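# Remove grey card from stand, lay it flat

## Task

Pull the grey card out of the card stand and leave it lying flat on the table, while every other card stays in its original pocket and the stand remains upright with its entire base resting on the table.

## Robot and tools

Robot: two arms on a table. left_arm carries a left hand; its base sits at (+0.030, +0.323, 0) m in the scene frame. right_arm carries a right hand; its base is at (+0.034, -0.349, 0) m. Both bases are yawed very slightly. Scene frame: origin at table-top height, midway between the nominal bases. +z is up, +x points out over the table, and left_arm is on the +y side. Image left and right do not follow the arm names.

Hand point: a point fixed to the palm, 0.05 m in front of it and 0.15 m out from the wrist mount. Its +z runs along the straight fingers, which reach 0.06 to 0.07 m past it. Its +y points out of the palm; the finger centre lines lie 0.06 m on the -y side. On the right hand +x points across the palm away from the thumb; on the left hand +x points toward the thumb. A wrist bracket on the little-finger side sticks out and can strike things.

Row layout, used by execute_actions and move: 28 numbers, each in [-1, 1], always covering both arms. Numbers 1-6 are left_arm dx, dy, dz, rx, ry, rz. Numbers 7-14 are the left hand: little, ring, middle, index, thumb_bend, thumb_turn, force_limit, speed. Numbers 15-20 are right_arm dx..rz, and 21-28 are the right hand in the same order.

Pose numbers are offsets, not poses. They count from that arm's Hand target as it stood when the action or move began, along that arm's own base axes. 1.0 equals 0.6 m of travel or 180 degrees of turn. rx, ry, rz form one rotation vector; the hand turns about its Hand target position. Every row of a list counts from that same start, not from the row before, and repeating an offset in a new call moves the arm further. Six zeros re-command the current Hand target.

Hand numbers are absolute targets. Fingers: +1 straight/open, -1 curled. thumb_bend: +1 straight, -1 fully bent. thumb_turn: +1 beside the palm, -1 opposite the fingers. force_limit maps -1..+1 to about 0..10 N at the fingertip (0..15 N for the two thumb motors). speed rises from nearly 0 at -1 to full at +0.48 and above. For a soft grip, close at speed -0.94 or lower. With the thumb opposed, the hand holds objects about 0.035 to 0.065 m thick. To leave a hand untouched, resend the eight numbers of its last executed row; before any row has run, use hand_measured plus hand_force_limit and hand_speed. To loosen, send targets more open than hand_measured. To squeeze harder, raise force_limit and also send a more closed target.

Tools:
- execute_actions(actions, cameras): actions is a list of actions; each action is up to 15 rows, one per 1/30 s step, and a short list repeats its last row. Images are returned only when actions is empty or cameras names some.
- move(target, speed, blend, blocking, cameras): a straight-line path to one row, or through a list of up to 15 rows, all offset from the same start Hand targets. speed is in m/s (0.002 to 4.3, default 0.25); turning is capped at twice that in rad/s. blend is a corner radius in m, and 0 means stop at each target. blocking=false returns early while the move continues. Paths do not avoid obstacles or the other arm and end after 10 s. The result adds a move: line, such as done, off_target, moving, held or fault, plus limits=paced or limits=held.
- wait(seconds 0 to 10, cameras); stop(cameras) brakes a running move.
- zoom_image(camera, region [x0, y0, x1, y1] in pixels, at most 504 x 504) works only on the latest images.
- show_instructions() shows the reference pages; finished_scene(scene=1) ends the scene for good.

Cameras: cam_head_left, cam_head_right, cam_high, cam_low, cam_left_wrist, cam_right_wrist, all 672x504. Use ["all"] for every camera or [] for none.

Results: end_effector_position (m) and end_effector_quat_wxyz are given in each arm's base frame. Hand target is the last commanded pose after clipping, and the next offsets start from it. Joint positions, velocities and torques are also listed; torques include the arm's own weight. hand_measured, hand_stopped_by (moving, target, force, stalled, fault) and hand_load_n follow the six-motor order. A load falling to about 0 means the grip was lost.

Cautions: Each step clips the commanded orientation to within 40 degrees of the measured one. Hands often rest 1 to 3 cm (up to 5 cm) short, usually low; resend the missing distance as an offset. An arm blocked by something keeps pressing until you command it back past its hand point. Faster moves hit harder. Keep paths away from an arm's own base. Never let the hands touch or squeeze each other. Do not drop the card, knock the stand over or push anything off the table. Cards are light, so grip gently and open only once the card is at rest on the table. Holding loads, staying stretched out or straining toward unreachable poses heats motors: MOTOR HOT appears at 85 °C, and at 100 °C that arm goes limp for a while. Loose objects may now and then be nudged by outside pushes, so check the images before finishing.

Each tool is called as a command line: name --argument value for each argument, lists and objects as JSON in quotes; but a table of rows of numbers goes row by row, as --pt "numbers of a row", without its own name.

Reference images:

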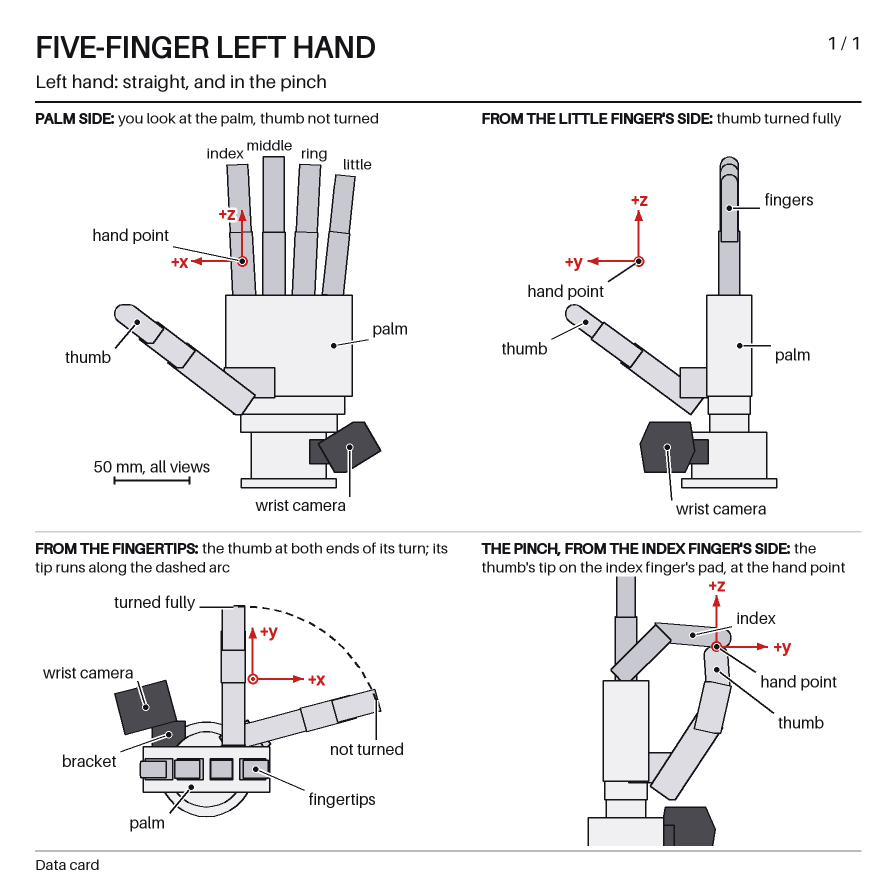

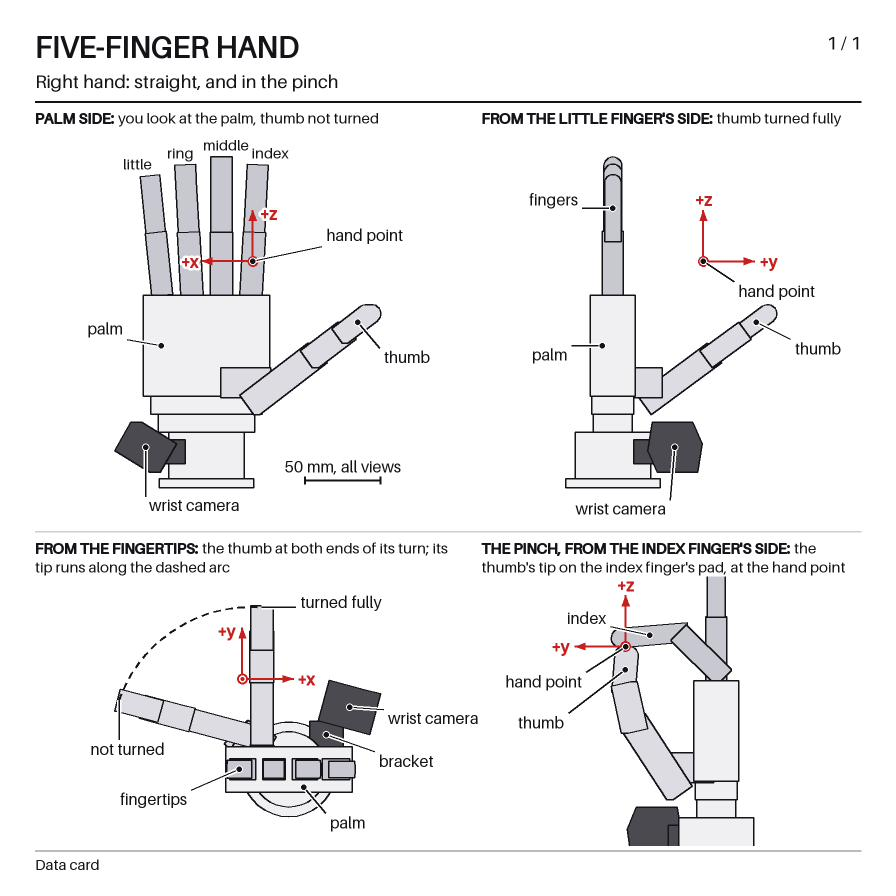

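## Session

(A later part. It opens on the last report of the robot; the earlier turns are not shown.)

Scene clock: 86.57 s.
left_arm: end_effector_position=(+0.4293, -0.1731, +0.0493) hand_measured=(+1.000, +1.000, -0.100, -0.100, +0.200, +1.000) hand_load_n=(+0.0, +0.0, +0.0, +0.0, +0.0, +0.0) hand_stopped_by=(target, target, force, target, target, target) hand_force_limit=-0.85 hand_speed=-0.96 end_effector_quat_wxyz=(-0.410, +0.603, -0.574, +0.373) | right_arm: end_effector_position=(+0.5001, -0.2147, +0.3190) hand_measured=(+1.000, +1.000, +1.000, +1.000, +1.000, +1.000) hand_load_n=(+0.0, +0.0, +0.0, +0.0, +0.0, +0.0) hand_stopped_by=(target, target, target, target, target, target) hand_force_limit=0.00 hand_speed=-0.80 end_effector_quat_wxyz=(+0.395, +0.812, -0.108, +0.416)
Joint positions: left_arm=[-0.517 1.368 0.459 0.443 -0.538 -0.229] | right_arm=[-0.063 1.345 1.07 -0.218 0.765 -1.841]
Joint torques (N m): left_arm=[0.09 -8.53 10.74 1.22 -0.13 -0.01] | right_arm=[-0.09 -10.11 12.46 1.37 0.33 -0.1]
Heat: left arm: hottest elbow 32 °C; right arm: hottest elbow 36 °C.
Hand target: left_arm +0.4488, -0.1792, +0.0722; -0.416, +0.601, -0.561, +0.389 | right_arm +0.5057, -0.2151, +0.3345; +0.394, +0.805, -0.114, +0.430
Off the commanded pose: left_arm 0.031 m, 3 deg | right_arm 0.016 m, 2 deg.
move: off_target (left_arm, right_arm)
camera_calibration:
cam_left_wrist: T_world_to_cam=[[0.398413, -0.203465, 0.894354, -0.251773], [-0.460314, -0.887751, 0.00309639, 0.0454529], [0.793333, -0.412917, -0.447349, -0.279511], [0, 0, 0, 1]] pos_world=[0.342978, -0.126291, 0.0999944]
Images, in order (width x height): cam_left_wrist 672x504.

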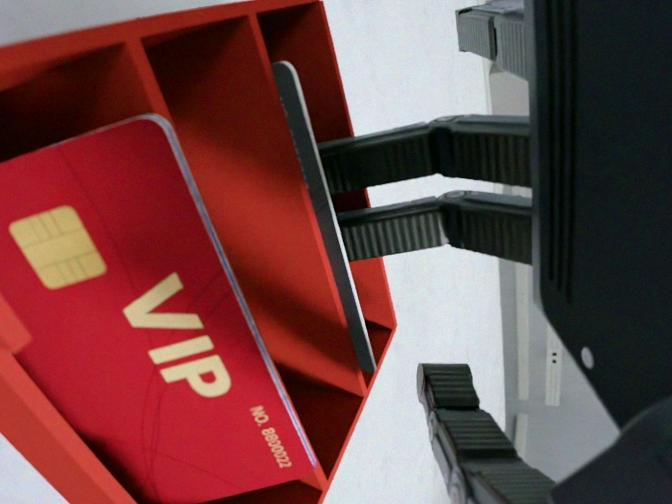

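move --pt "-0.003 0.001 0.010 0 0 0 1 1 -0.1 -0.1 0.2 1 -0.85 -0.96 0 0 0 0 0 0 1 1 1 1 1 1 0 -0.8" --speed 0.03 --cameras '["cam_left_wrist","cam_low"]'

zoom_image --camera "cam_left_wrist" --region '[230, 100, 430, 300]'

zoom_image --camera "cam_low" --region '[370, 230, 470, 320]'

Scene clock: 88.10 s.
left_arm: end_effector_position=(+0.4274, -0.1718, +0.0541) hand_measured=(+1.000, +1.000, -0.100, -0.100, +0.200, +1.000) hand_load_n=(+0.0, +0.0, +0.0, +0.0, +0.0, +0.0) hand_stopped_by=(target, target, force, target, target, target) hand_force_limit=-0.85 hand_speed=-0.96 end_effector_quat_wxyz=(-0.410, +0.603, -0.574, +0.372) | right_arm: end_effector_position=(+0.5001, -0.2147, +0.3190) hand_measured=(+1.000, +1.000, +1.000, +1.000, +1.000, +1.000) hand_load_n=(+0.0, +0.0, +0.0, +0.0, +0.0, +0.0) hand_stopped_by=(target, target, target, target, target, target) hand_force_limit=0.00 hand_speed=-0.80 end_effector_quat_wxyz=(+0.395, +0.812, -0.108, +0.416)
Joint positions: left_arm=[-0.516 1.345 0.459 0.418 -0.538 -0.229] | right_arm=[-0.063 1.345 1.07 -0.218 0.765 -1.841]
Joint torques (N m): left_arm=[0.03 -8.47 11.06 1.18 -0.17 -0.02] | right_arm=[-0.15 -9.99 12.48 1.39 0.34 -0.1]
Heat: left arm: hottest elbow 32 °C; right arm: hottest elbow 36 °C.
Hand target: left_arm +0.4472, -0.1785, +0.0784; -0.416, +0.601, -0.560, +0.389 | right_arm +0.5057, -0.2151, +0.3345; +0.394, +0.805, -0.114, +0.430
Off the commanded pose: left_arm 0.032 m, 3 deg | right_arm 0.016 m, 2 deg.
move: off_target (left_arm, right_arm)
camera_calibration:
cam_left_wrist: T_world_to_cam=[[0.399976, -0.204183, 0.893492, -0.255827], [-0.459932, -0.887949, 0.00297414, 0.0454453], [0.792769, -0.412135, -0.449069, -0.274921], [0, 0, 0, 1]] pos_world=[0.341174, -0.125187, 0.104986]
Images, in order (width x height): cam_low 672x504, cam_left_wrist 672x504.

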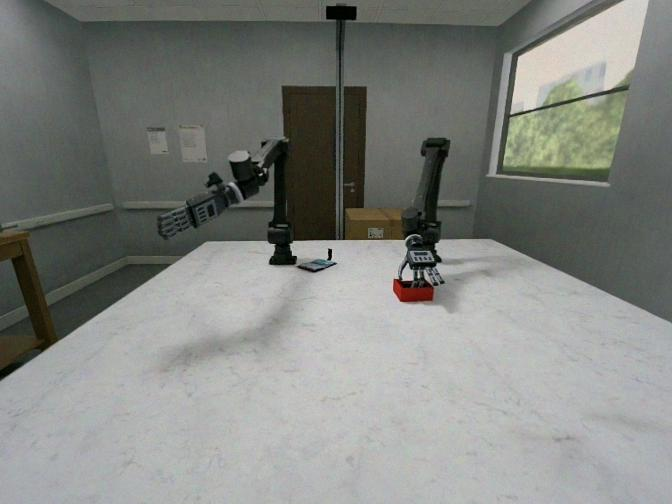

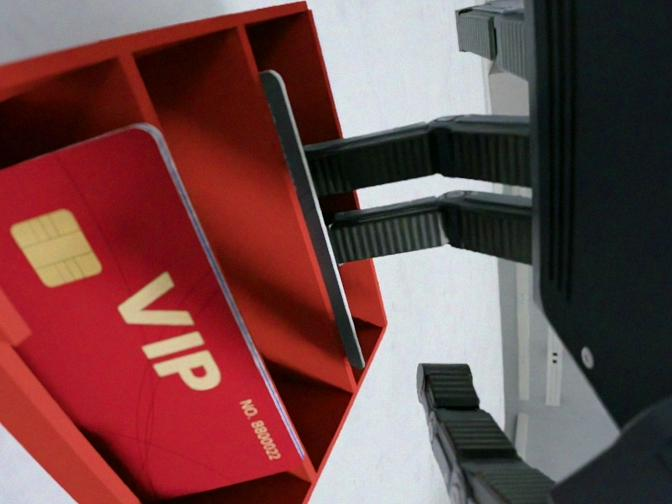

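Scaled by 2.520 from the camera's 672x504 image, which has a finer 960x720 frame.

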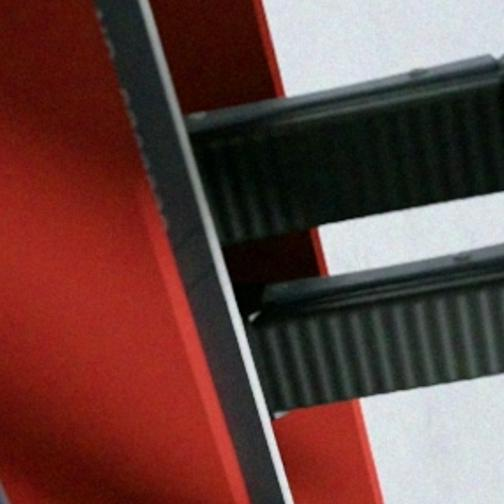

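Scaled by 5.040 from the camera's 672x504 image, which has a finer 960x720 frame.

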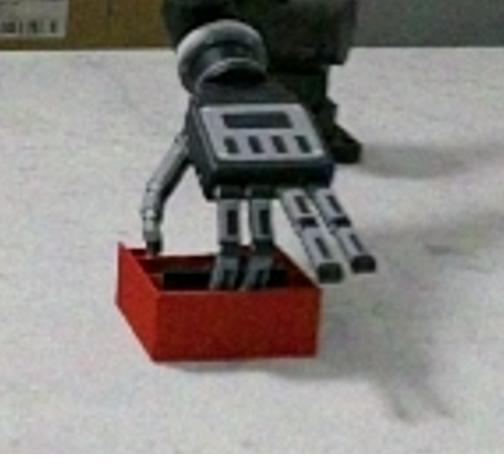

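execute_actions --actions '[[[0,0,0,0,0,0,1,1,-0.101,-0.1,0.2,0.0,-0.8,-0.75,0,0,0,0,0,0,1,1,1,1,1,1,0,-0.8]],[[0,0,0,0,0,0,1,1,-0.101,-0.1,0.2,0.0,-0.8,-0.75,0,0,0,0,0,0,1,1,1,1,1,1,0,-0.8]]]' --cameras '["cam_left_wrist"]'

Scene clock: 91.17 s.
left_arm: end_effector_position=(+0.4299, -0.1733, +0.0584) hand_measured=(+1.000, +1.000, -0.100, -0.100, +0.200, +0.000) hand_load_n=(+0.0, +0.0, +0.0, +0.0, +0.0, +0.5) hand_stopped_by=(target, target, force, target, target, target) hand_force_limit=-0.80 hand_speed=-0.75 end_effector_quat_wxyz=(-0.411, +0.602, -0.572, +0.376) | right_arm: end_effector_position=(+0.5001, -0.2147, +0.3190) hand_measured=(+1.000, +1.000, +1.000, +1.000, +1.000, +1.000) hand_load_n=(+0.0, +0.0, +0.0, +0.0, +0.0, +0.0) hand_stopped_by=(target, target, target, target, target, target) hand_force_limit=0.00 hand_speed=-0.80 end_effector_quat_wxyz=(+0.395, +0.812, -0.108, +0.416)
Joint positions: left_arm=[-0.516 1.341 0.465 0.417 -0.537 -0.229] | right_arm=[-0.063 1.345 1.07 -0.218 0.765 -1.841]
Joint torques (N m): left_arm=[-0.03 -8.18 10.62 1.21 -0.19 -0.01] | right_arm=[-0.09 -9.82 12.48 1.42 0.34 -0.11]
Heat: left arm: hottest elbow 32 °C; right arm: hottest elbow 36 °C.
Hand target: left_arm +0.4472, -0.1786, +0.0784; -0.416, +0.601, -0.560, +0.389 | right_arm +0.5057, -0.2151, +0.3345; +0.394, +0.805, -0.114, +0.430
Off the commanded pose: left_arm 0.027 m, 2 deg | right_arm 0.016 m, 2 deg.
camera_calibration:
cam_left_wrist: T_world_to_cam=[[0.392573, -0.199962, 0.89772, -0.257383], [-0.460308, -0.887752, 0.00355121, 0.0454234], [0.796243, -0.414622, -0.440551, -0.277987], [0, 0, 0, 1]] pos_world=[0.343296, -0.126402, 0.108429]
Images, in order (width x height): cam_left_wrist 672x504.

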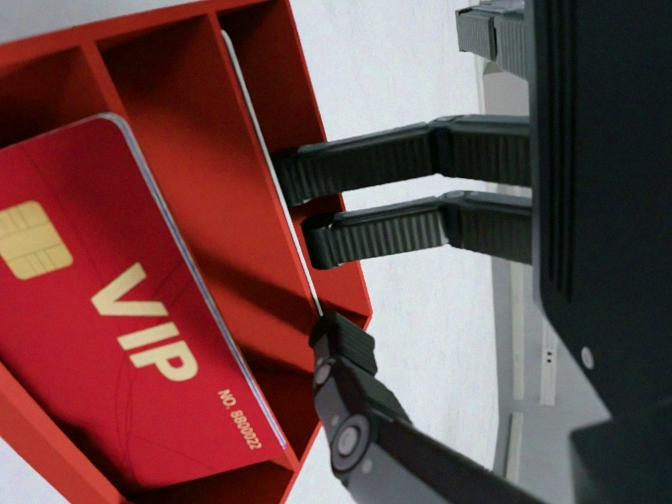

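move --pt "0.009 -0.003 0.002 0 0 0 1 1 -0.101 -0.1 0.2 0.5 -0.8 -0.5 0 0 0 0 0 0 1 1 1 1 1 1 0 -0.8" --speed 0.05 --cameras '["cam_left_wrist"]'

Scene clock: 93.50 s.
left_arm: end_effector_position=(+0.4343, -0.1749, +0.0629) hand_measured=(+1.000, +1.000, -0.100, -0.100, +0.200, +0.500) hand_load_n=(+0.0, -0.5, +0.0, +0.0, -0.5, +0.0) hand_stopped_by=(target, target, force, target, target, target) hand_force_limit=-0.80 hand_speed=-0.50 end_effector_quat_wxyz=(-0.411, +0.602, -0.569, +0.379) | right_arm: end_effector_position=(+0.5001, -0.2147, +0.3190) hand_measured=(+1.000, +1.000, +1.000, +1.000, +1.000, +1.000) hand_load_n=(+0.5, +0.0, +0.0, +0.0, +0.0, +0.0) hand_stopped_by=(target, target, target, target, target, target) hand_force_limit=0.00 hand_speed=-0.80 end_effector_quat_wxyz=(+0.395, +0.812, -0.108, +0.416)
Joint positions: left_arm=[-0.514 1.341 0.476 0.414 -0.536 -0.229] | right_arm=[-0.063 1.345 1.07 -0.218 0.765 -1.841]
Joint torques (N m): left_arm=[0.03 -7.36 11.07 1.25 -0.12 0] | right_arm=[-0.09 -10.05 12.51 1.43 0.34 -0.09]
Heat: left arm: hottest elbow 33 °C; right arm: hottest elbow 37 °C.
Hand target: left_arm +0.4526, -0.1803, +0.0794; -0.416, +0.601, -0.560, +0.389 | right_arm +0.5057, -0.2151, +0.3345; +0.394, +0.805, -0.114, +0.430
Off the commanded pose: left_arm 0.025 m, 2 deg | right_arm 0.016 m, 2 deg.
move: off_target (left_arm, right_arm)
camera_calibration:
cam_left_wrist: T_world_to_cam=[[0.386781, -0.195483, 0.901214, -0.260405], [-0.459463, -0.888185, 0.00453459, 0.0455513], [0.799559, -0.415828, -0.43335, -0.282239], [0, 0, 0, 1]] pos_world=[0.347315, -0.12781, 0.112165]
Images, in order (width x height): cam_left_wrist 672x504.

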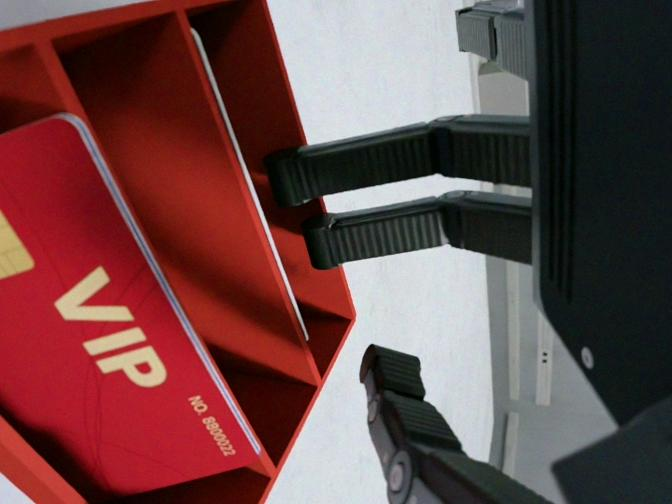

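move --pt "-0.0135 0.0038 -0.0598 0 0 0 1 1 -0.1 -0.1 0.2 0.5 -0.8 -0.5 0 0 0 0 0 0 1 1 1 1 1 1 0 -0.8" --speed 0.04 --cameras '["cam_left_wrist"]'

Scene clock: 95.63 s.
left_arm: end_effector_position=(+0.4449, -0.1808, +0.0488) hand_measured=(+1.000, +1.000, -0.100, -0.100, +0.200, +0.500) hand_load_n=(+0.0, +0.0, +0.0, +0.0, +0.0, -0.5) hand_stopped_by=(target, target, force, target, target, target) hand_force_limit=-0.80 hand_speed=-0.50 end_effector_quat_wxyz=(-0.415, +0.600, -0.561, +0.391) | right_arm: end_effector_position=(+0.5001, -0.2147, +0.3190) hand_measured=(+1.000, +1.000, +1.000, +1.000, +1.000, +1.000) hand_load_n=(+0.0, +0.0, +0.0, +0.0, +0.0, +0.0) hand_stopped_by=(target, target, target, target, target, target) hand_force_limit=0.00 hand_speed=-0.80 end_effector_quat_wxyz=(+0.395, +0.812, -0.108, +0.416)
Joint positions: left_arm=[-0.514 1.43 0.476 0.533 -0.536 -0.229] | right_arm=[-0.063 1.345 1.07 -0.218 0.765 -1.841]
Joint torques (N m): left_arm=[-0.38 -7.3 5.91 2.58 -0.31 -0.03] | right_arm=[-0.03 -9.99 12.42 1.39 0.36 -0.1]
Heat: left arm: hottest elbow 33 °C; right arm: hottest elbow 37 °C.
Hand target: left_arm +0.4445, -0.1781, +0.0436; -0.416, +0.601, -0.560, +0.389 | right_arm +0.5057, -0.2151, +0.3345; +0.394, +0.805, -0.114, +0.430
Off the commanded pose: left_arm 0.006 m, 0 deg | right_arm 0.016 m, 2 deg.
move: off_target (right_arm)
camera_calibration:
cam_left_wrist: T_world_to_cam=[[0.362938, -0.182116, 0.913843, -0.240503], [-0.459327, -0.888251, 0.00540886, 0.0451425], [0.810737, -0.421716, -0.406031, -0.306709], [0, 0, 0, 1]] pos_world=[0.356684, -0.133046, 0.0950042]
Images, in order (width x height): cam_left_wrist 672x504.

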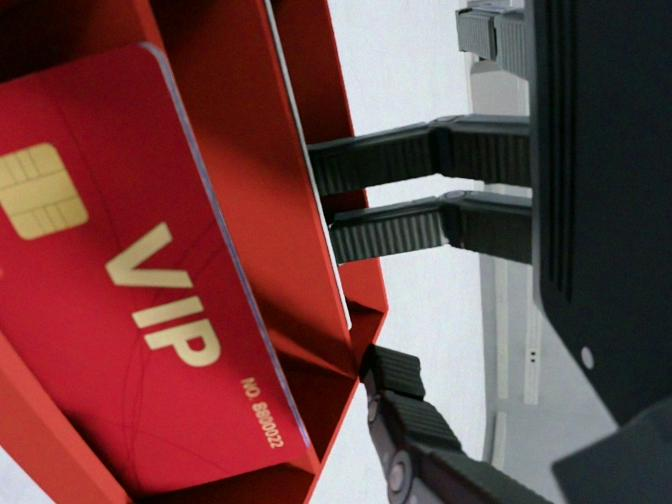

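move --pt "-0.005 0.003 -0.013 0 0 0 1 1 -0.1 -0.1 0.2 0.5 -0.8 -0.5 0 0 0 0 0 0 1 1 1 1 1 1 0 -0.8" --pt "-0.018 0.003 -0.013 0 0 0 1 1 -0.1 -0.1 0.2 0.5 -0.8 -0.5 0 0 0 0 0 0 1 1 1 1 1 1 0 -0.8" --speed 0.04 --cameras '["cam_left_wrist"]'

Scene clock: 97.63 s.
left_arm: end_effector_position=(+0.4435, -0.1783, +0.0469) hand_measured=(+1.000, +1.000, -0.100, -0.100, +0.200, +0.500) hand_load_n=(+0.0, +0.0, +0.5, +0.0, -0.5, +0.0) hand_stopped_by=(target, target, force, target, target, target) hand_force_limit=-0.80 hand_speed=-0.50 end_effector_quat_wxyz=(-0.419, +0.601, -0.552, +0.397) | right_arm: end_effector_position=(+0.5001, -0.2147, +0.3190) hand_measured=(+1.000, +1.000, +1.000, +1.000, +1.000, +1.000) hand_load_n=(+0.0, +0.0, +0.0, +0.0, +0.0, +0.0) hand_stopped_by=(target, target, target, target, target, target) hand_force_limit=0.00 hand_speed=-0.80 end_effector_quat_wxyz=(+0.395, +0.812, -0.108, +0.416)
Joint positions: left_arm=[-0.514 1.441 0.457 0.585 -0.546 -0.231] | right_arm=[-0.063 1.345 1.07 -0.218 0.765 -1.841]
Joint torques (N m): left_arm=[-1.26 -7.82 4.53 1.84 -0.34 -0.06] | right_arm=[0.03 -9.93 12.45 1.44 0.34 -0.08]
Heat: left arm: hottest elbow 33 °C; right arm: hottest elbow 37 °C.
Hand target: left_arm +0.4336, -0.1763, +0.0358; -0.416, +0.601, -0.560, +0.389 | right_arm +0.5057, -0.2151, +0.3345; +0.394, +0.805, -0.114, +0.430
Off the commanded pose: left_arm 0.015 m, 1 deg | right_arm 0.016 m, 2 deg.
move: off_target (left_arm, right_arm)
camera_calibration:
cam_left_wrist: T_world_to_cam=[[0.34628, -0.170639, 0.922482, -0.228733], [-0.451299, -0.892362, 0.00434083, 0.0424615], [0.822447, -0.417818, -0.386016, -0.310637], [0, 0, 0, 1]] pos_world=[0.353851, -0.130929, 0.0909064]
Images, in order (width x height): cam_left_wrist 672x504.

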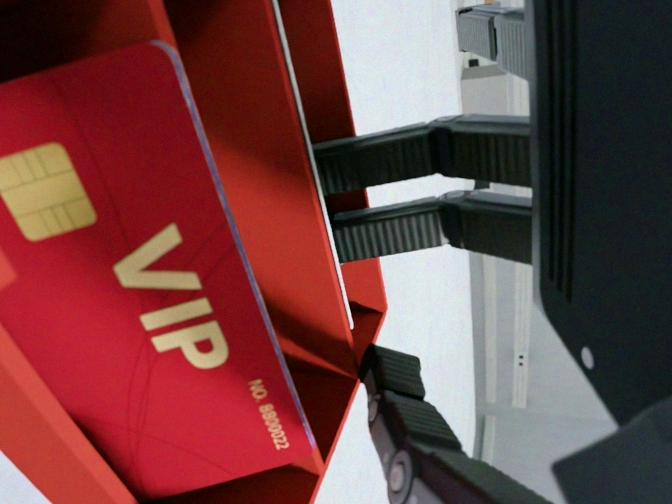

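execute_actions --actions '[]'

zoom_image --camera "cam_low" --region '[370, 230, 470, 320]'

zoom_image --camera "cam_high" --region '[400, 210, 480, 290]'

zoom_image --camera "cam_left_wrist" --region '[230, 100, 430, 300]'

zoom_image --camera "cam_left_wrist" --region '[300, 280, 500, 480]'

Scene clock: 99.13 s.
left_arm: end_effector_position=(+0.4435, -0.1783, +0.0469) hand_measured=(+1.000, +1.000, -0.100, -0.100, +0.200, +0.500) hand_load_n=(+0.0, +0.0, +0.5, +0.0, +0.0, +0.5) hand_stopped_by=(target, target, force, target, target, target) hand_force_limit=-0.80 hand_speed=-0.50 end_effector_quat_wxyz=(-0.419, +0.601, -0.552, +0.397) | right_arm: end_effector_position=(+0.5001, -0.2147, +0.3190) hand_measured=(+1.000, +1.000, +1.000, +1.000, +1.000, +1.000) hand_load_n=(+0.0, +0.0, +0.0, +0.0, +0.0, +0.0) hand_stopped_by=(target, target, target, target, target, target) hand_force_limit=0.00 hand_speed=-0.80 end_effector_quat_wxyz=(+0.395, +0.812, -0.108, +0.416)
Joint positions: left_arm=[-0.514 1.441 0.457 0.585 -0.546 -0.231] | right_arm=[-0.063 1.345 1.07 -0.218 0.765 -1.841]
Joint velocities: within noise
Joint torques (N m): left_arm=[-1.26 -7.77 4.55 1.83 -0.33 -0.06] | right_arm=[-0.03 -9.93 12.51 1.4 0.35 -0.1]
Heat: left arm: hottest elbow 33 °C; right arm: hottest elbow 37 °C.
Hand target: left_arm +0.4336, -0.1763, +0.0358; -0.416, +0.601, -0.561, +0.389 | right_arm +0.5057, -0.2151, +0.3345; +0.394, +0.805, -0.114, +0.430
Off the commanded pose: left_arm 0.015 m, 1 deg | right_arm 0.016 m, 2 deg.
camera_calibration:
cam_left_wrist: T_world_to_cam=[[0.34628, -0.170639, 0.922482, -0.228733], [-0.451299, -0.892362, 0.00434083, 0.0424615], [0.822447, -0.417818, -0.386016, -0.310637], [0, 0, 0, 1]] pos_world=[0.353851, -0.130929, 0.0909064]

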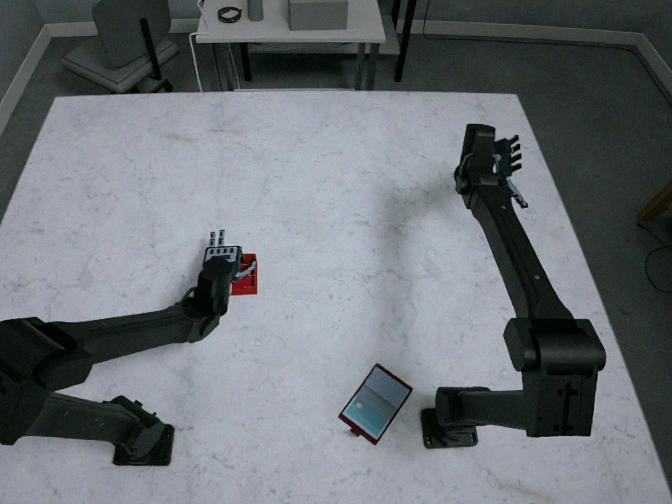

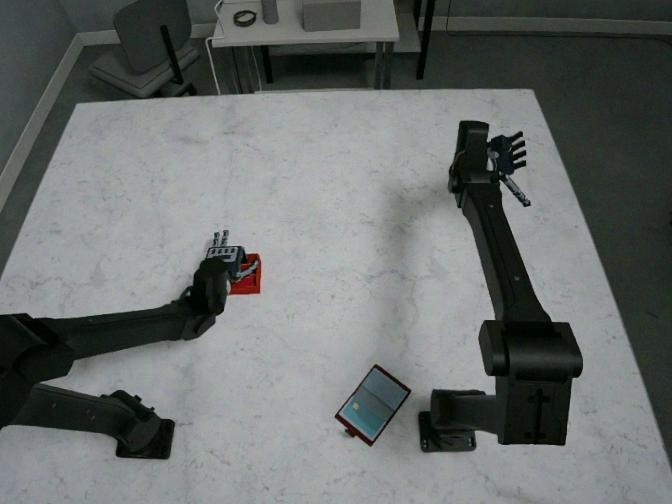

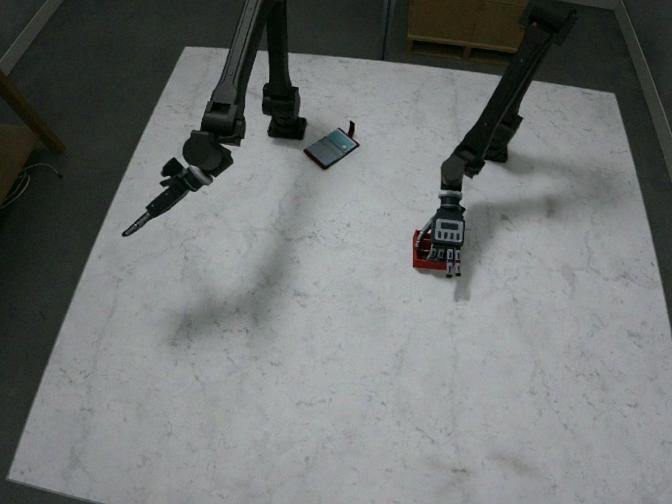

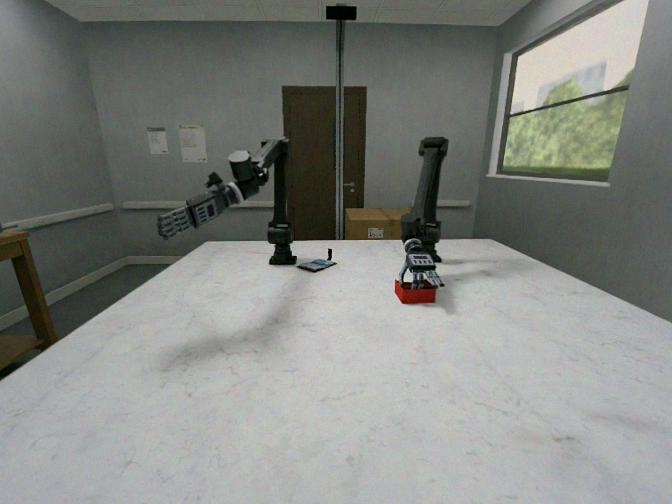

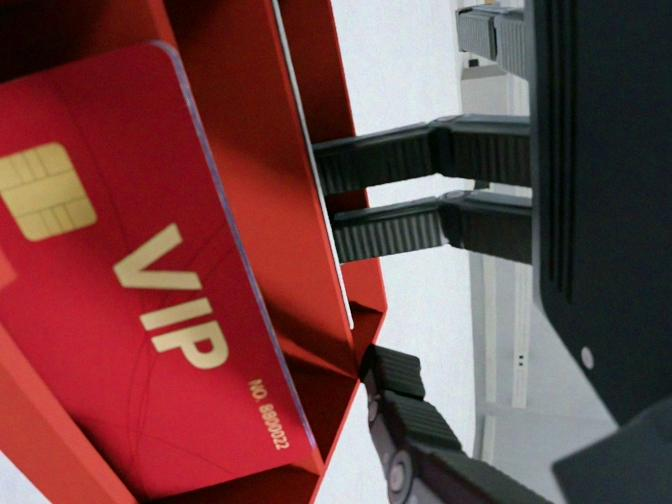

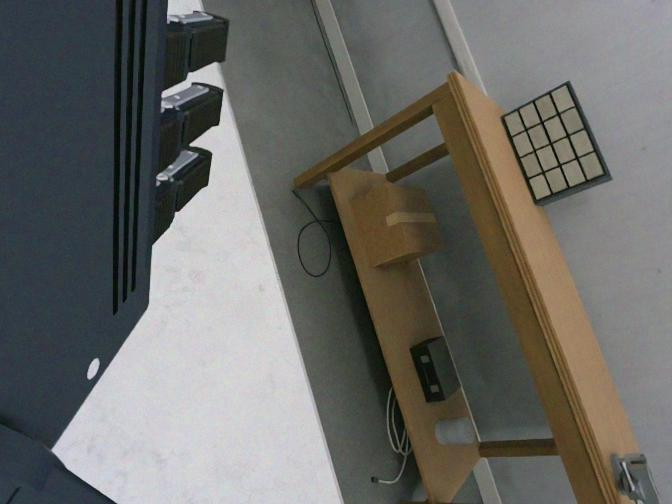

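Scaled by 5.040 from the camera's 672x504 image, which has a finer 960x720 frame.

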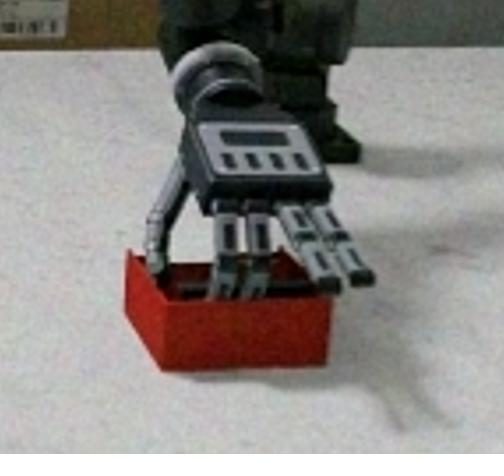

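Scaled by 6.300 from the camera's 672x504 image, which has a finer 960x720 frame.

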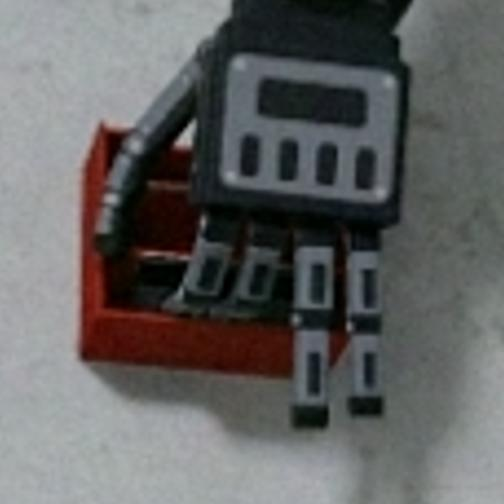

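Scaled by 2.520 from the camera's 672x504 image, which has a finer 960x720 frame.

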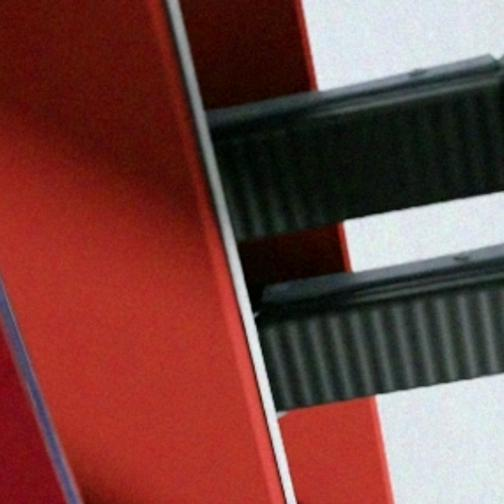

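Scaled by 2.520 from the camera's 672x504 image, which has a finer 960x720 frame.

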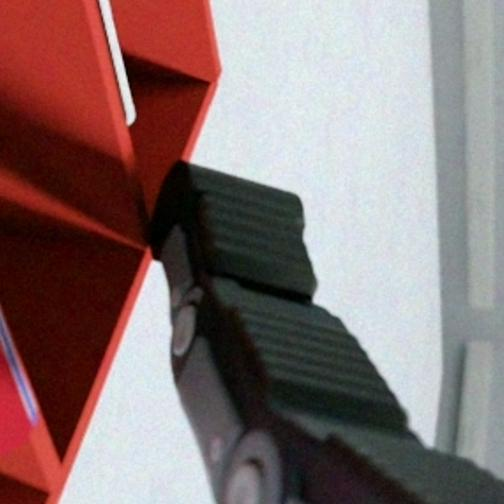

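execute_actions --actions '[[[0.0165,-0.0028,0.0165,0,0,0,1,1,-0.1,-0.1,0.1,1,-0.6,-0.5,0,0,0,0,0,0,1,1,1,1,1,1,0,-0.8]]]' --cameras '["cam_left_wrist"]'

Scene clock: 100.37 s.
left_arm: end_effector_position=(+0.4420, -0.1779, +0.0470) hand_measured=(+1.000, +1.000, -0.100, -0.100, +0.100, +1.000) hand_load_n=(+0.0, +0.0, +1.0, +0.0, +0.0, +0.0) hand_stopped_by=(target, target, force, target, target, target) hand_force_limit=-0.60 hand_speed=-0.50 end_effector_quat_wxyz=(-0.418, +0.601, -0.555, +0.395) | right_arm: end_effector_position=(+0.5001, -0.2147, +0.3190) hand_measured=(+1.000, +1.000, +1.000, +1.000, +1.000, +1.000) hand_load_n=(+0.0, +0.0, +0.0, -0.5, +0.0, +0.0) hand_stopped_by=(target, target, target, target, target, target) hand_force_limit=0.00 hand_speed=-0.80 end_effector_quat_wxyz=(+0.395, +0.812, -0.108, +0.416)
Joint positions: left_arm=[-0.514 1.433 0.457 0.569 -0.544 -0.231] | right_arm=[-0.063 1.345 1.07 -0.218 0.765 -1.841]
Joint torques (N m): left_arm=[-0.44 -8.06 7.36 0.68 -0.04 -0.01] | right_arm=[-0.09 -10.11 12.46 1.37 0.33 -0.1]
Heat: left arm: hottest elbow 33 °C; right arm: hottest elbow 37 °C.
Hand target: left_arm +0.4435, -0.1780, +0.0457; -0.416, +0.601, -0.560, +0.389 | right_arm +0.5057, -0.2151, +0.3345; +0.394, +0.805, -0.114, +0.430
Off the commanded pose: left_arm 0.002 m, 1 deg | right_arm 0.016 m, 2 deg.
camera_calibration:
cam_left_wrist: T_world_to_cam=[[0.352141, -0.173931, 0.919644, -0.231312], [-0.453107, -0.891443, 0.00490226, 0.0430136], [0.818957, -0.418424, -0.392723, -0.307447], [0, 0, 0, 1]] pos_world=[0.35273, -0.130531, 0.0917721]
Images, in order (width x height): cam_left_wrist 672x504.

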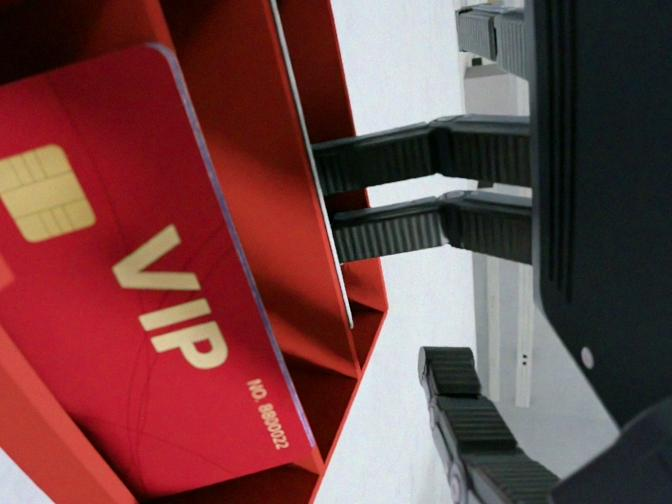

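move --pt "-0.004 0 -0.014 0 0 0 1 1 -0.1 -0.101 0.1 1 -0.8 -0.9 0 0 0 0 0 0 1 1 1 1 1 1 0 -0.8" --pt "-0.014 0 -0.014 0 0 0 1 1 -0.12 -0.12 0.1 1 -0.8 -0.9 0 0 0 0 0 0 1 1 1 1 1 1 0 -0.8" --speed 0.04 --cameras '["cam_left_wrist"]'

Scene clock: 102.57 s.
left_arm: end_effector_position=(+0.4422, -0.1777, +0.0473) hand_measured=(+1.000, +1.000, -0.120, -0.120, +0.100, +1.000) hand_load_n=(+0.0, +0.0, +0.5, +0.0, +0.0, +0.0) hand_stopped_by=(target, target, target, target, target, target) hand_force_limit=-0.80 hand_speed=-0.90 end_effector_quat_wxyz=(-0.419, +0.601, -0.554, +0.395) | right_arm: end_effector_position=(+0.5001, -0.2147, +0.3190) hand_measured=(+1.000, +1.000, +1.000, +1.000, +1.000, +1.000) hand_load_n=(+0.0, +0.0, +0.0, +0.0, +0.0, +0.0) hand_stopped_by=(target, target, target, target, target, target) hand_force_limit=0.00 hand_speed=-0.80 end_effector_quat_wxyz=(+0.395, +0.812, -0.108, +0.416)
Joint positions: left_arm=[-0.516 1.434 0.457 0.572 -0.549 -0.231] | right_arm=[-0.063 1.345 1.07 -0.218 0.765 -1.841]
Joint torques (N m): left_arm=[-1.26 -7.3 5.15 2.04 -0.3 -0.07] | right_arm=[-0.32 -9.82 12.45 1.46 0.35 -0.1]
Heat: left arm: hottest elbow 33 °C; right arm: hottest elbow 37 °C.
Hand target: left_arm +0.4351, -0.1780, +0.0372; -0.416, +0.601, -0.561, +0.389 | right_arm +0.5057, -0.2151, +0.3345; +0.394, +0.805, -0.114, +0.430
Off the commanded pose: left_arm 0.012 m, 1 deg | right_arm 0.016 m, 2 deg.
move: off_target (left_arm, right_arm); target 2's new numbers were sent with left_arm's hand 0.012 m and 1 deg from that target
camera_calibration:
cam_left_wrist: T_world_to_cam=[[0.350503, -0.173781, 0.920298, -0.230893], [-0.450096, -0.892976, 0.00280127, 0.0418755], [0.821317, -0.415204, -0.391208, -0.308001], [0, 0, 0, 1]] pos_world=[0.352743, -0.130614, 0.0918801]
Images, in order (width x height): cam_left_wrist 672x504.

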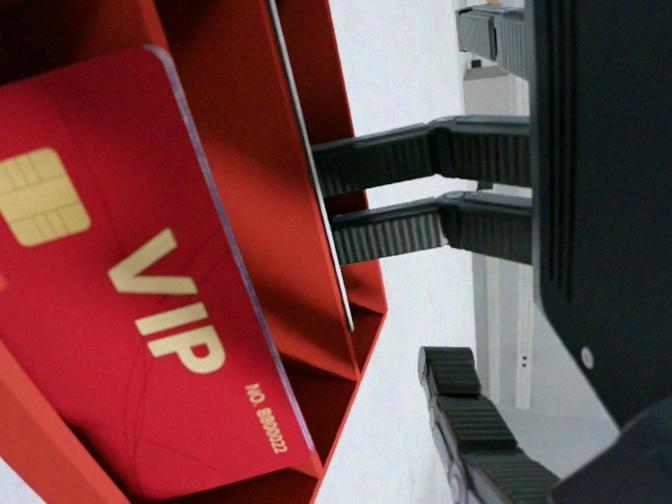

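move --pt "-0.012 0 -0.012 0 0 0 1 1 -0.12 -0.12 0.1 1 -0.8 -0.9 0 0 0 0 0 0 1 1 1 1 1 1 0 -0.8" --speed 0.04 --cameras '["cam_left_wrist"]'

Scene clock: 103.70 s.
left_arm: end_effector_position=(+0.4379, -0.1777, +0.0468) hand_measured=(+1.000, +1.000, -0.120, -0.120, +0.100, +1.000) hand_load_n=(+0.0, +0.0, +0.5, +0.0, +0.0, +0.0) hand_stopped_by=(target, target, target, target, target, target) hand_force_limit=-0.80 hand_speed=-0.90 end_effector_quat_wxyz=(-0.422, +0.600, -0.549, +0.399) | right_arm: end_effector_position=(+0.5001, -0.2147, +0.3190) hand_measured=(+1.000, +1.000, +1.000, +1.000, +1.000, +1.000) hand_load_n=(+0.0, +0.0, +0.0, +0.0, +0.0, +0.0) hand_stopped_by=(target, target, target, target, target, target) hand_force_limit=0.00 hand_speed=-0.80 end_effector_quat_wxyz=(+0.395, +0.812, -0.108, +0.416)
Joint positions: left_arm=[-0.525 1.434 0.44 0.602 -0.561 -0.233] | right_arm=[-0.063 1.345 1.07 -0.218 0.765 -1.841]
Joint torques (N m): left_arm=[-1.49 -6.36 4.72 1.99 -0.23 -0.11] | right_arm=[-0.15 -10.05 12.44 1.4 0.34 -0.11]
Heat: left arm: hottest elbow 32 °C; right arm: hottest elbow 37 °C.
Hand target: left_arm +0.4280, -0.1781, +0.0301; -0.416, +0.601, -0.560, +0.389 | right_arm +0.5057, -0.2151, +0.3345; +0.394, +0.805, -0.114, +0.430
Off the commanded pose: left_arm 0.019 m, 2 deg | right_arm 0.016 m, 2 deg.
move: off_target (left_arm, right_arm)
camera_calibration:
cam_left_wrist: T_world_to_cam=[[0.338634, -0.169141, 0.925591, -0.223098], [-0.447973, -0.894047, 0.000516712, 0.0388401], [0.827434, -0.414814, -0.378525, -0.307858], [0, 0, 0, 1]] pos_world=[0.34768, -0.130714, 0.0899451]
Images, in order (width x height): cam_left_wrist 672x504.

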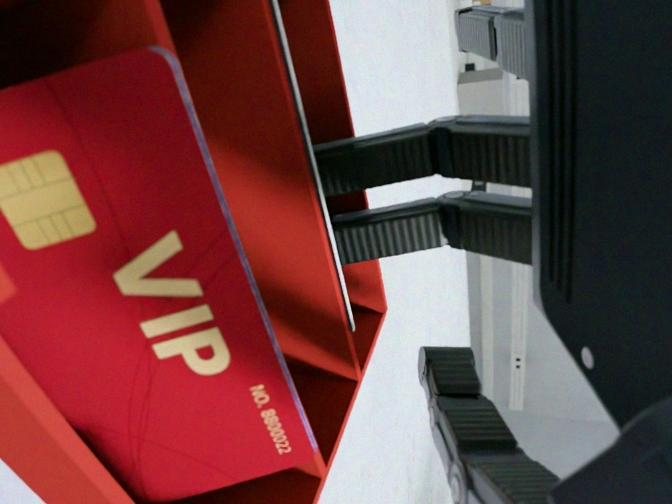

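execute_actions --actions '[[[0.0165,0,0.0240,0,0,0,1,1,-0.25,-0.2,0.1,1,-0.8,-0.85,0,0,0,0,0,0,1,1,1,1,1,1,0,-0.8]],[[0,0,0,0,0,0,1,1,-0.25,-0.2,0.1,1,-0.8,-0.85,0,0,0,0,0,0,1,1,1,1,1,1,0,-0.8]]]' --cameras '["cam_left_wrist","cam_low"]'

Scene clock: 105.47 s.
left_arm: end_effector_position=(+0.4351, -0.1780, +0.0466) hand_measured=(+1.000, +1.000, -0.132, -0.198, +0.100, +1.000) hand_load_n=(+0.0, +0.0, +0.5, +1.0, +0.0, +0.0) hand_stopped_by=(target, target, force, force, target, target) hand_force_limit=-0.80 hand_speed=-0.85 end_effector_quat_wxyz=(-0.418, +0.600, -0.555, +0.396) | right_arm: end_effector_position=(+0.5001, -0.2147, +0.3190) hand_measured=(+1.000, +1.000, +1.000, +1.000, +1.000, +1.000) hand_load_n=(+0.0, +0.0, +0.0, +0.0, +0.0, +0.0) hand_stopped_by=(target, target, target, target, target, target) hand_force_limit=0.00 hand_speed=-0.80 end_effector_quat_wxyz=(+0.395, +0.812, -0.108, +0.416)
Joint positions: left_arm=[-0.525 1.421 0.44 0.576 -0.552 -0.233] | right_arm=[-0.063 1.345 1.07 -0.218 0.765 -1.841]
Joint torques (N m): left_arm=[-0.26 -7.53 7.65 0.53 0.01 -0.04] | right_arm=[-0.09 -10.11 12.46 1.4 0.34 -0.09]
Heat: left arm: hottest elbow 32 °C; right arm: hottest elbow 37 °C.
Hand target: left_arm +0.4379, -0.1781, +0.0446; -0.416, +0.601, -0.560, +0.389 | right_arm +0.5057, -0.2151, +0.3345; +0.394, +0.805, -0.114, +0.430
Off the commanded pose: left_arm 0.003 m, 1 deg | right_arm 0.016 m, 2 deg.
camera_calibration:
cam_left_wrist: T_world_to_cam=[[0.349143, -0.175223, 0.920541, -0.227447], [-0.454908, -0.890533, 0.00302682, 0.0408871], [0.819242, -0.419819, -0.390634, -0.302501], [0, 0, 0, 1]] pos_world=[0.345833, -0.130438, 0.091083]
Images, in order (width x height): cam_low 672x504, cam_left_wrist 672x504.

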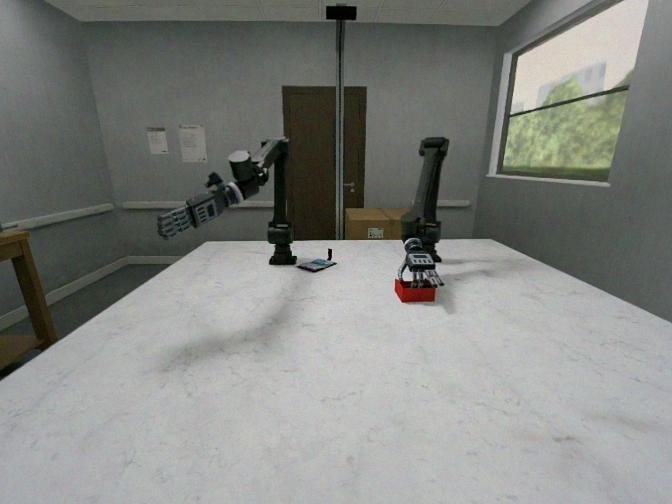

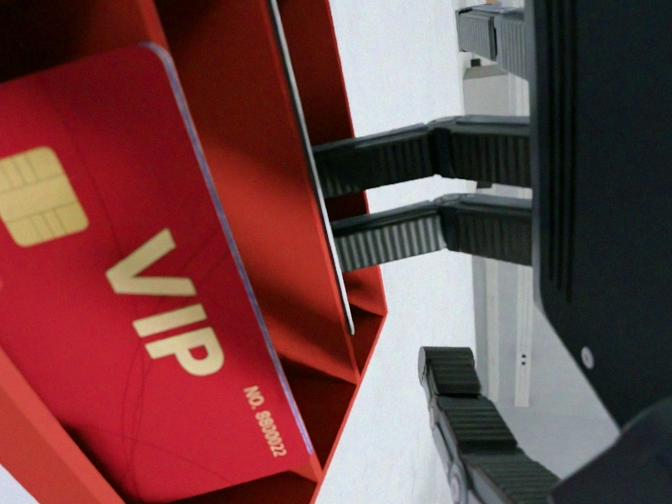

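move --pt "0.004 0 0.014 0 0 0 1 1 -0.25 -0.198 0.1 1 -0.8 -0.85 0 0 0 0 0 0 1 1 1 1 1 1 0 -0.8" --speed 0.04 --cameras '["cam_left_wrist"]'

Scene clock: 106.60 s.
left_arm: end_effector_position=(+0.4312, -0.1767, +0.0471) hand_measured=(+1.000, +1.000, -0.132, -0.198, +0.100, +1.000) hand_load_n=(+0.0, +0.0, +0.5, +0.0, +0.0, -0.5) hand_stopped_by=(target, target, force, target, target, target) hand_force_limit=-0.80 hand_speed=-0.85 end_effector_quat_wxyz=(-0.415, +0.600, -0.561, +0.390) | right_arm: end_effector_position=(+0.5001, -0.2147, +0.3190) hand_measured=(+1.000, +1.000, +1.000, +1.000, +1.000, +1.000) hand_load_n=(+0.0, +0.0, +0.0, +0.0, -0.5, +0.0) hand_stopped_by=(target, target, target, target, target, target) hand_force_limit=0.00 hand_speed=-0.80 end_effector_quat_wxyz=(+0.395, +0.812, -0.108, +0.416)
Joint positions: left_arm=[-0.525 1.4 0.44 0.537 -0.548 -0.233] | right_arm=[-0.063 1.345 1.07 -0.218 0.765 -1.841]
Joint torques (N m): left_arm=[-0.03 -7.82 8.85 0.66 -0.07 -0.02] | right_arm=[-0.03 -9.99 12.45 1.39 0.33 -0.09]
Heat: left arm: hottest elbow 32 °C; right arm: hottest elbow 37 °C.
Hand target: left_arm +0.4403, -0.1781, +0.0530; -0.416, +0.601, -0.560, +0.389 | right_arm +0.5057, -0.2151, +0.3345; +0.394, +0.805, -0.114, +0.430
Off the commanded pose: left_arm 0.011 m, 0 deg | right_arm 0.016 m, 2 deg.
move: off_target (left_arm, right_arm)
camera_calibration:
cam_left_wrist: T_world_to_cam=[[0.363815, -0.183631, 0.913191, -0.23384], [-0.458547, -0.888661, 0.00398645, 0.042096], [0.810786, -0.420191, -0.407512, -0.294166], [0, 0, 0, 1]] pos_world=[0.342883, -0.129137, 0.0934969]
Images, in order (width x height): cam_left_wrist 672x504.

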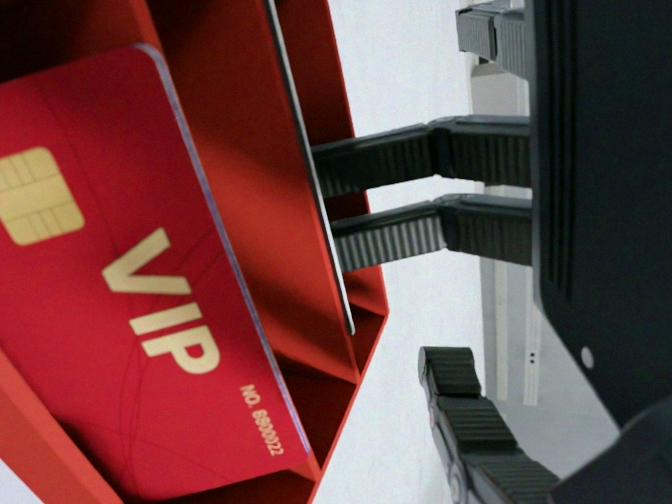

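move --pt "0.006 0 0.02 0 0 0 1 1 -0.25 -0.198 0.1 1 -0.8 -0.85 0 0 0 0 0 0 1 1 1 1 1 1 0 -0.8" --speed 0.04 --cameras '["cam_left_wrist","cam_low"]'

zoom_image --camera "cam_low" --region '[370, 230, 470, 320]'

zoom_image --camera "cam_left_wrist" --region '[230, 100, 430, 300]'

Scene clock: 107.97 s.
left_arm: end_effector_position=(+0.4284, -0.1742, +0.0479) hand_measured=(+1.000, +1.000, -0.132, -0.198, +0.100, +1.000) hand_load_n=(+0.0, +0.0, +0.0, +0.5, +0.5, +0.0) hand_stopped_by=(target, target, force, target, target, target) hand_force_limit=-0.80 hand_speed=-0.85 end_effector_quat_wxyz=(-0.411, +0.602, -0.569, +0.379) | right_arm: end_effector_position=(+0.5001, -0.2147, +0.3190) hand_measured=(+1.000, +1.000, +1.000, +1.000, +1.000, +1.000) hand_load_n=(+0.0, +0.0, +0.0, +0.0, +0.0, +0.0) hand_stopped_by=(target, target, target, target, target, target) hand_force_limit=0.00 hand_speed=-0.80 end_effector_quat_wxyz=(+0.395, +0.812, -0.108, +0.416)
Joint positions: left_arm=[-0.521 1.377 0.447 0.477 -0.542 -0.233] | right_arm=[-0.063 1.345 1.07 -0.218 0.765 -1.841]
Joint torques (N m): left_arm=[0.15 -8.35 9.95 1.07 -0.13 0.01] | right_arm=[0.09 -10.05 12.45 1.4 0.34 -0.09]
Heat: left arm: hottest elbow 33 °C; right arm: hottest elbow 37 °C.
Hand target: left_arm +0.4438, -0.1779, +0.0648; -0.416, +0.601, -0.560, +0.389 | right_arm +0.5057, -0.2151, +0.3345; +0.394, +0.805, -0.114, +0.430
Off the commanded pose: left_arm 0.023 m, 2 deg | right_arm 0.016 m, 2 deg.
move: off_target (left_arm, right_arm)
camera_calibration:
cam_left_wrist: T_world_to_cam=[[0.386601, -0.194748, 0.90145, -0.24419], [-0.4596, -0.888111, 0.00524013, 0.0435586], [0.799567, -0.416332, -0.432851, -0.283768], [0, 0, 0, 1]] pos_world=[0.341315, -0.127013, 0.0970678]
Images, in order (width x height): cam_low 672x504, cam_left_wrist 672x504.

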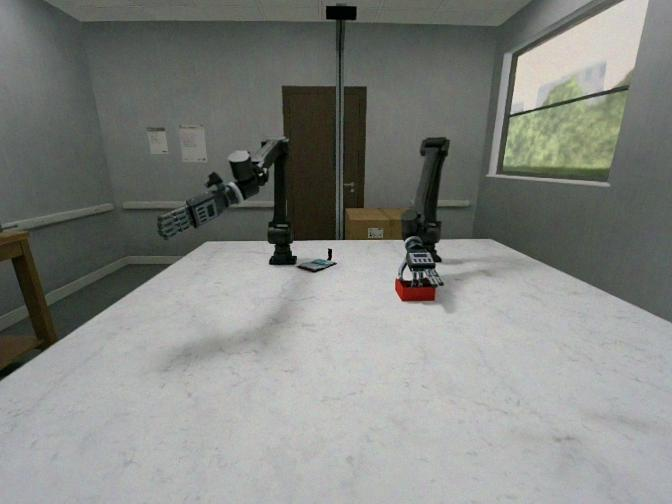

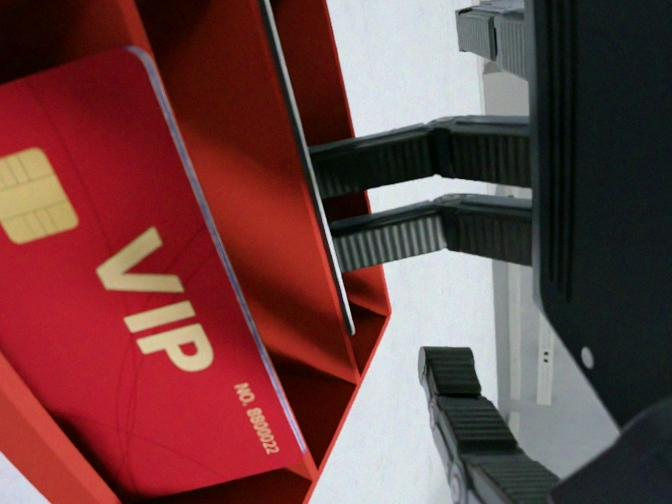

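Scaled by 5.040 from the camera's 672x504 image, which has a finer 960x720 frame.

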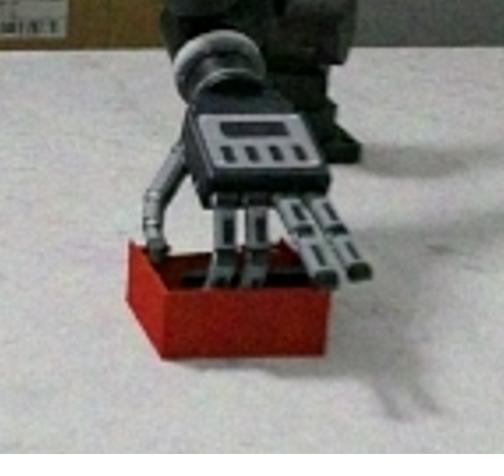

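Scaled by 2.520 from the camera's 672x504 image, which has a finer 960x720 frame.

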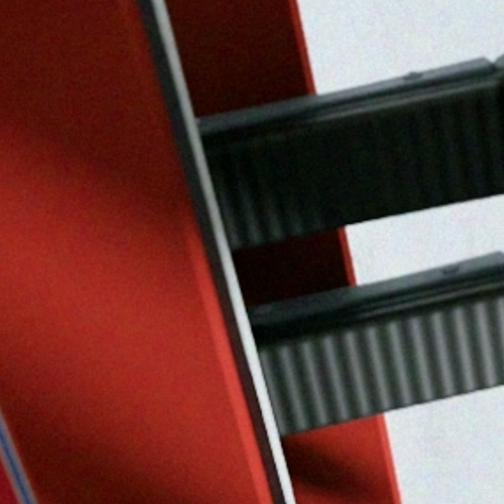

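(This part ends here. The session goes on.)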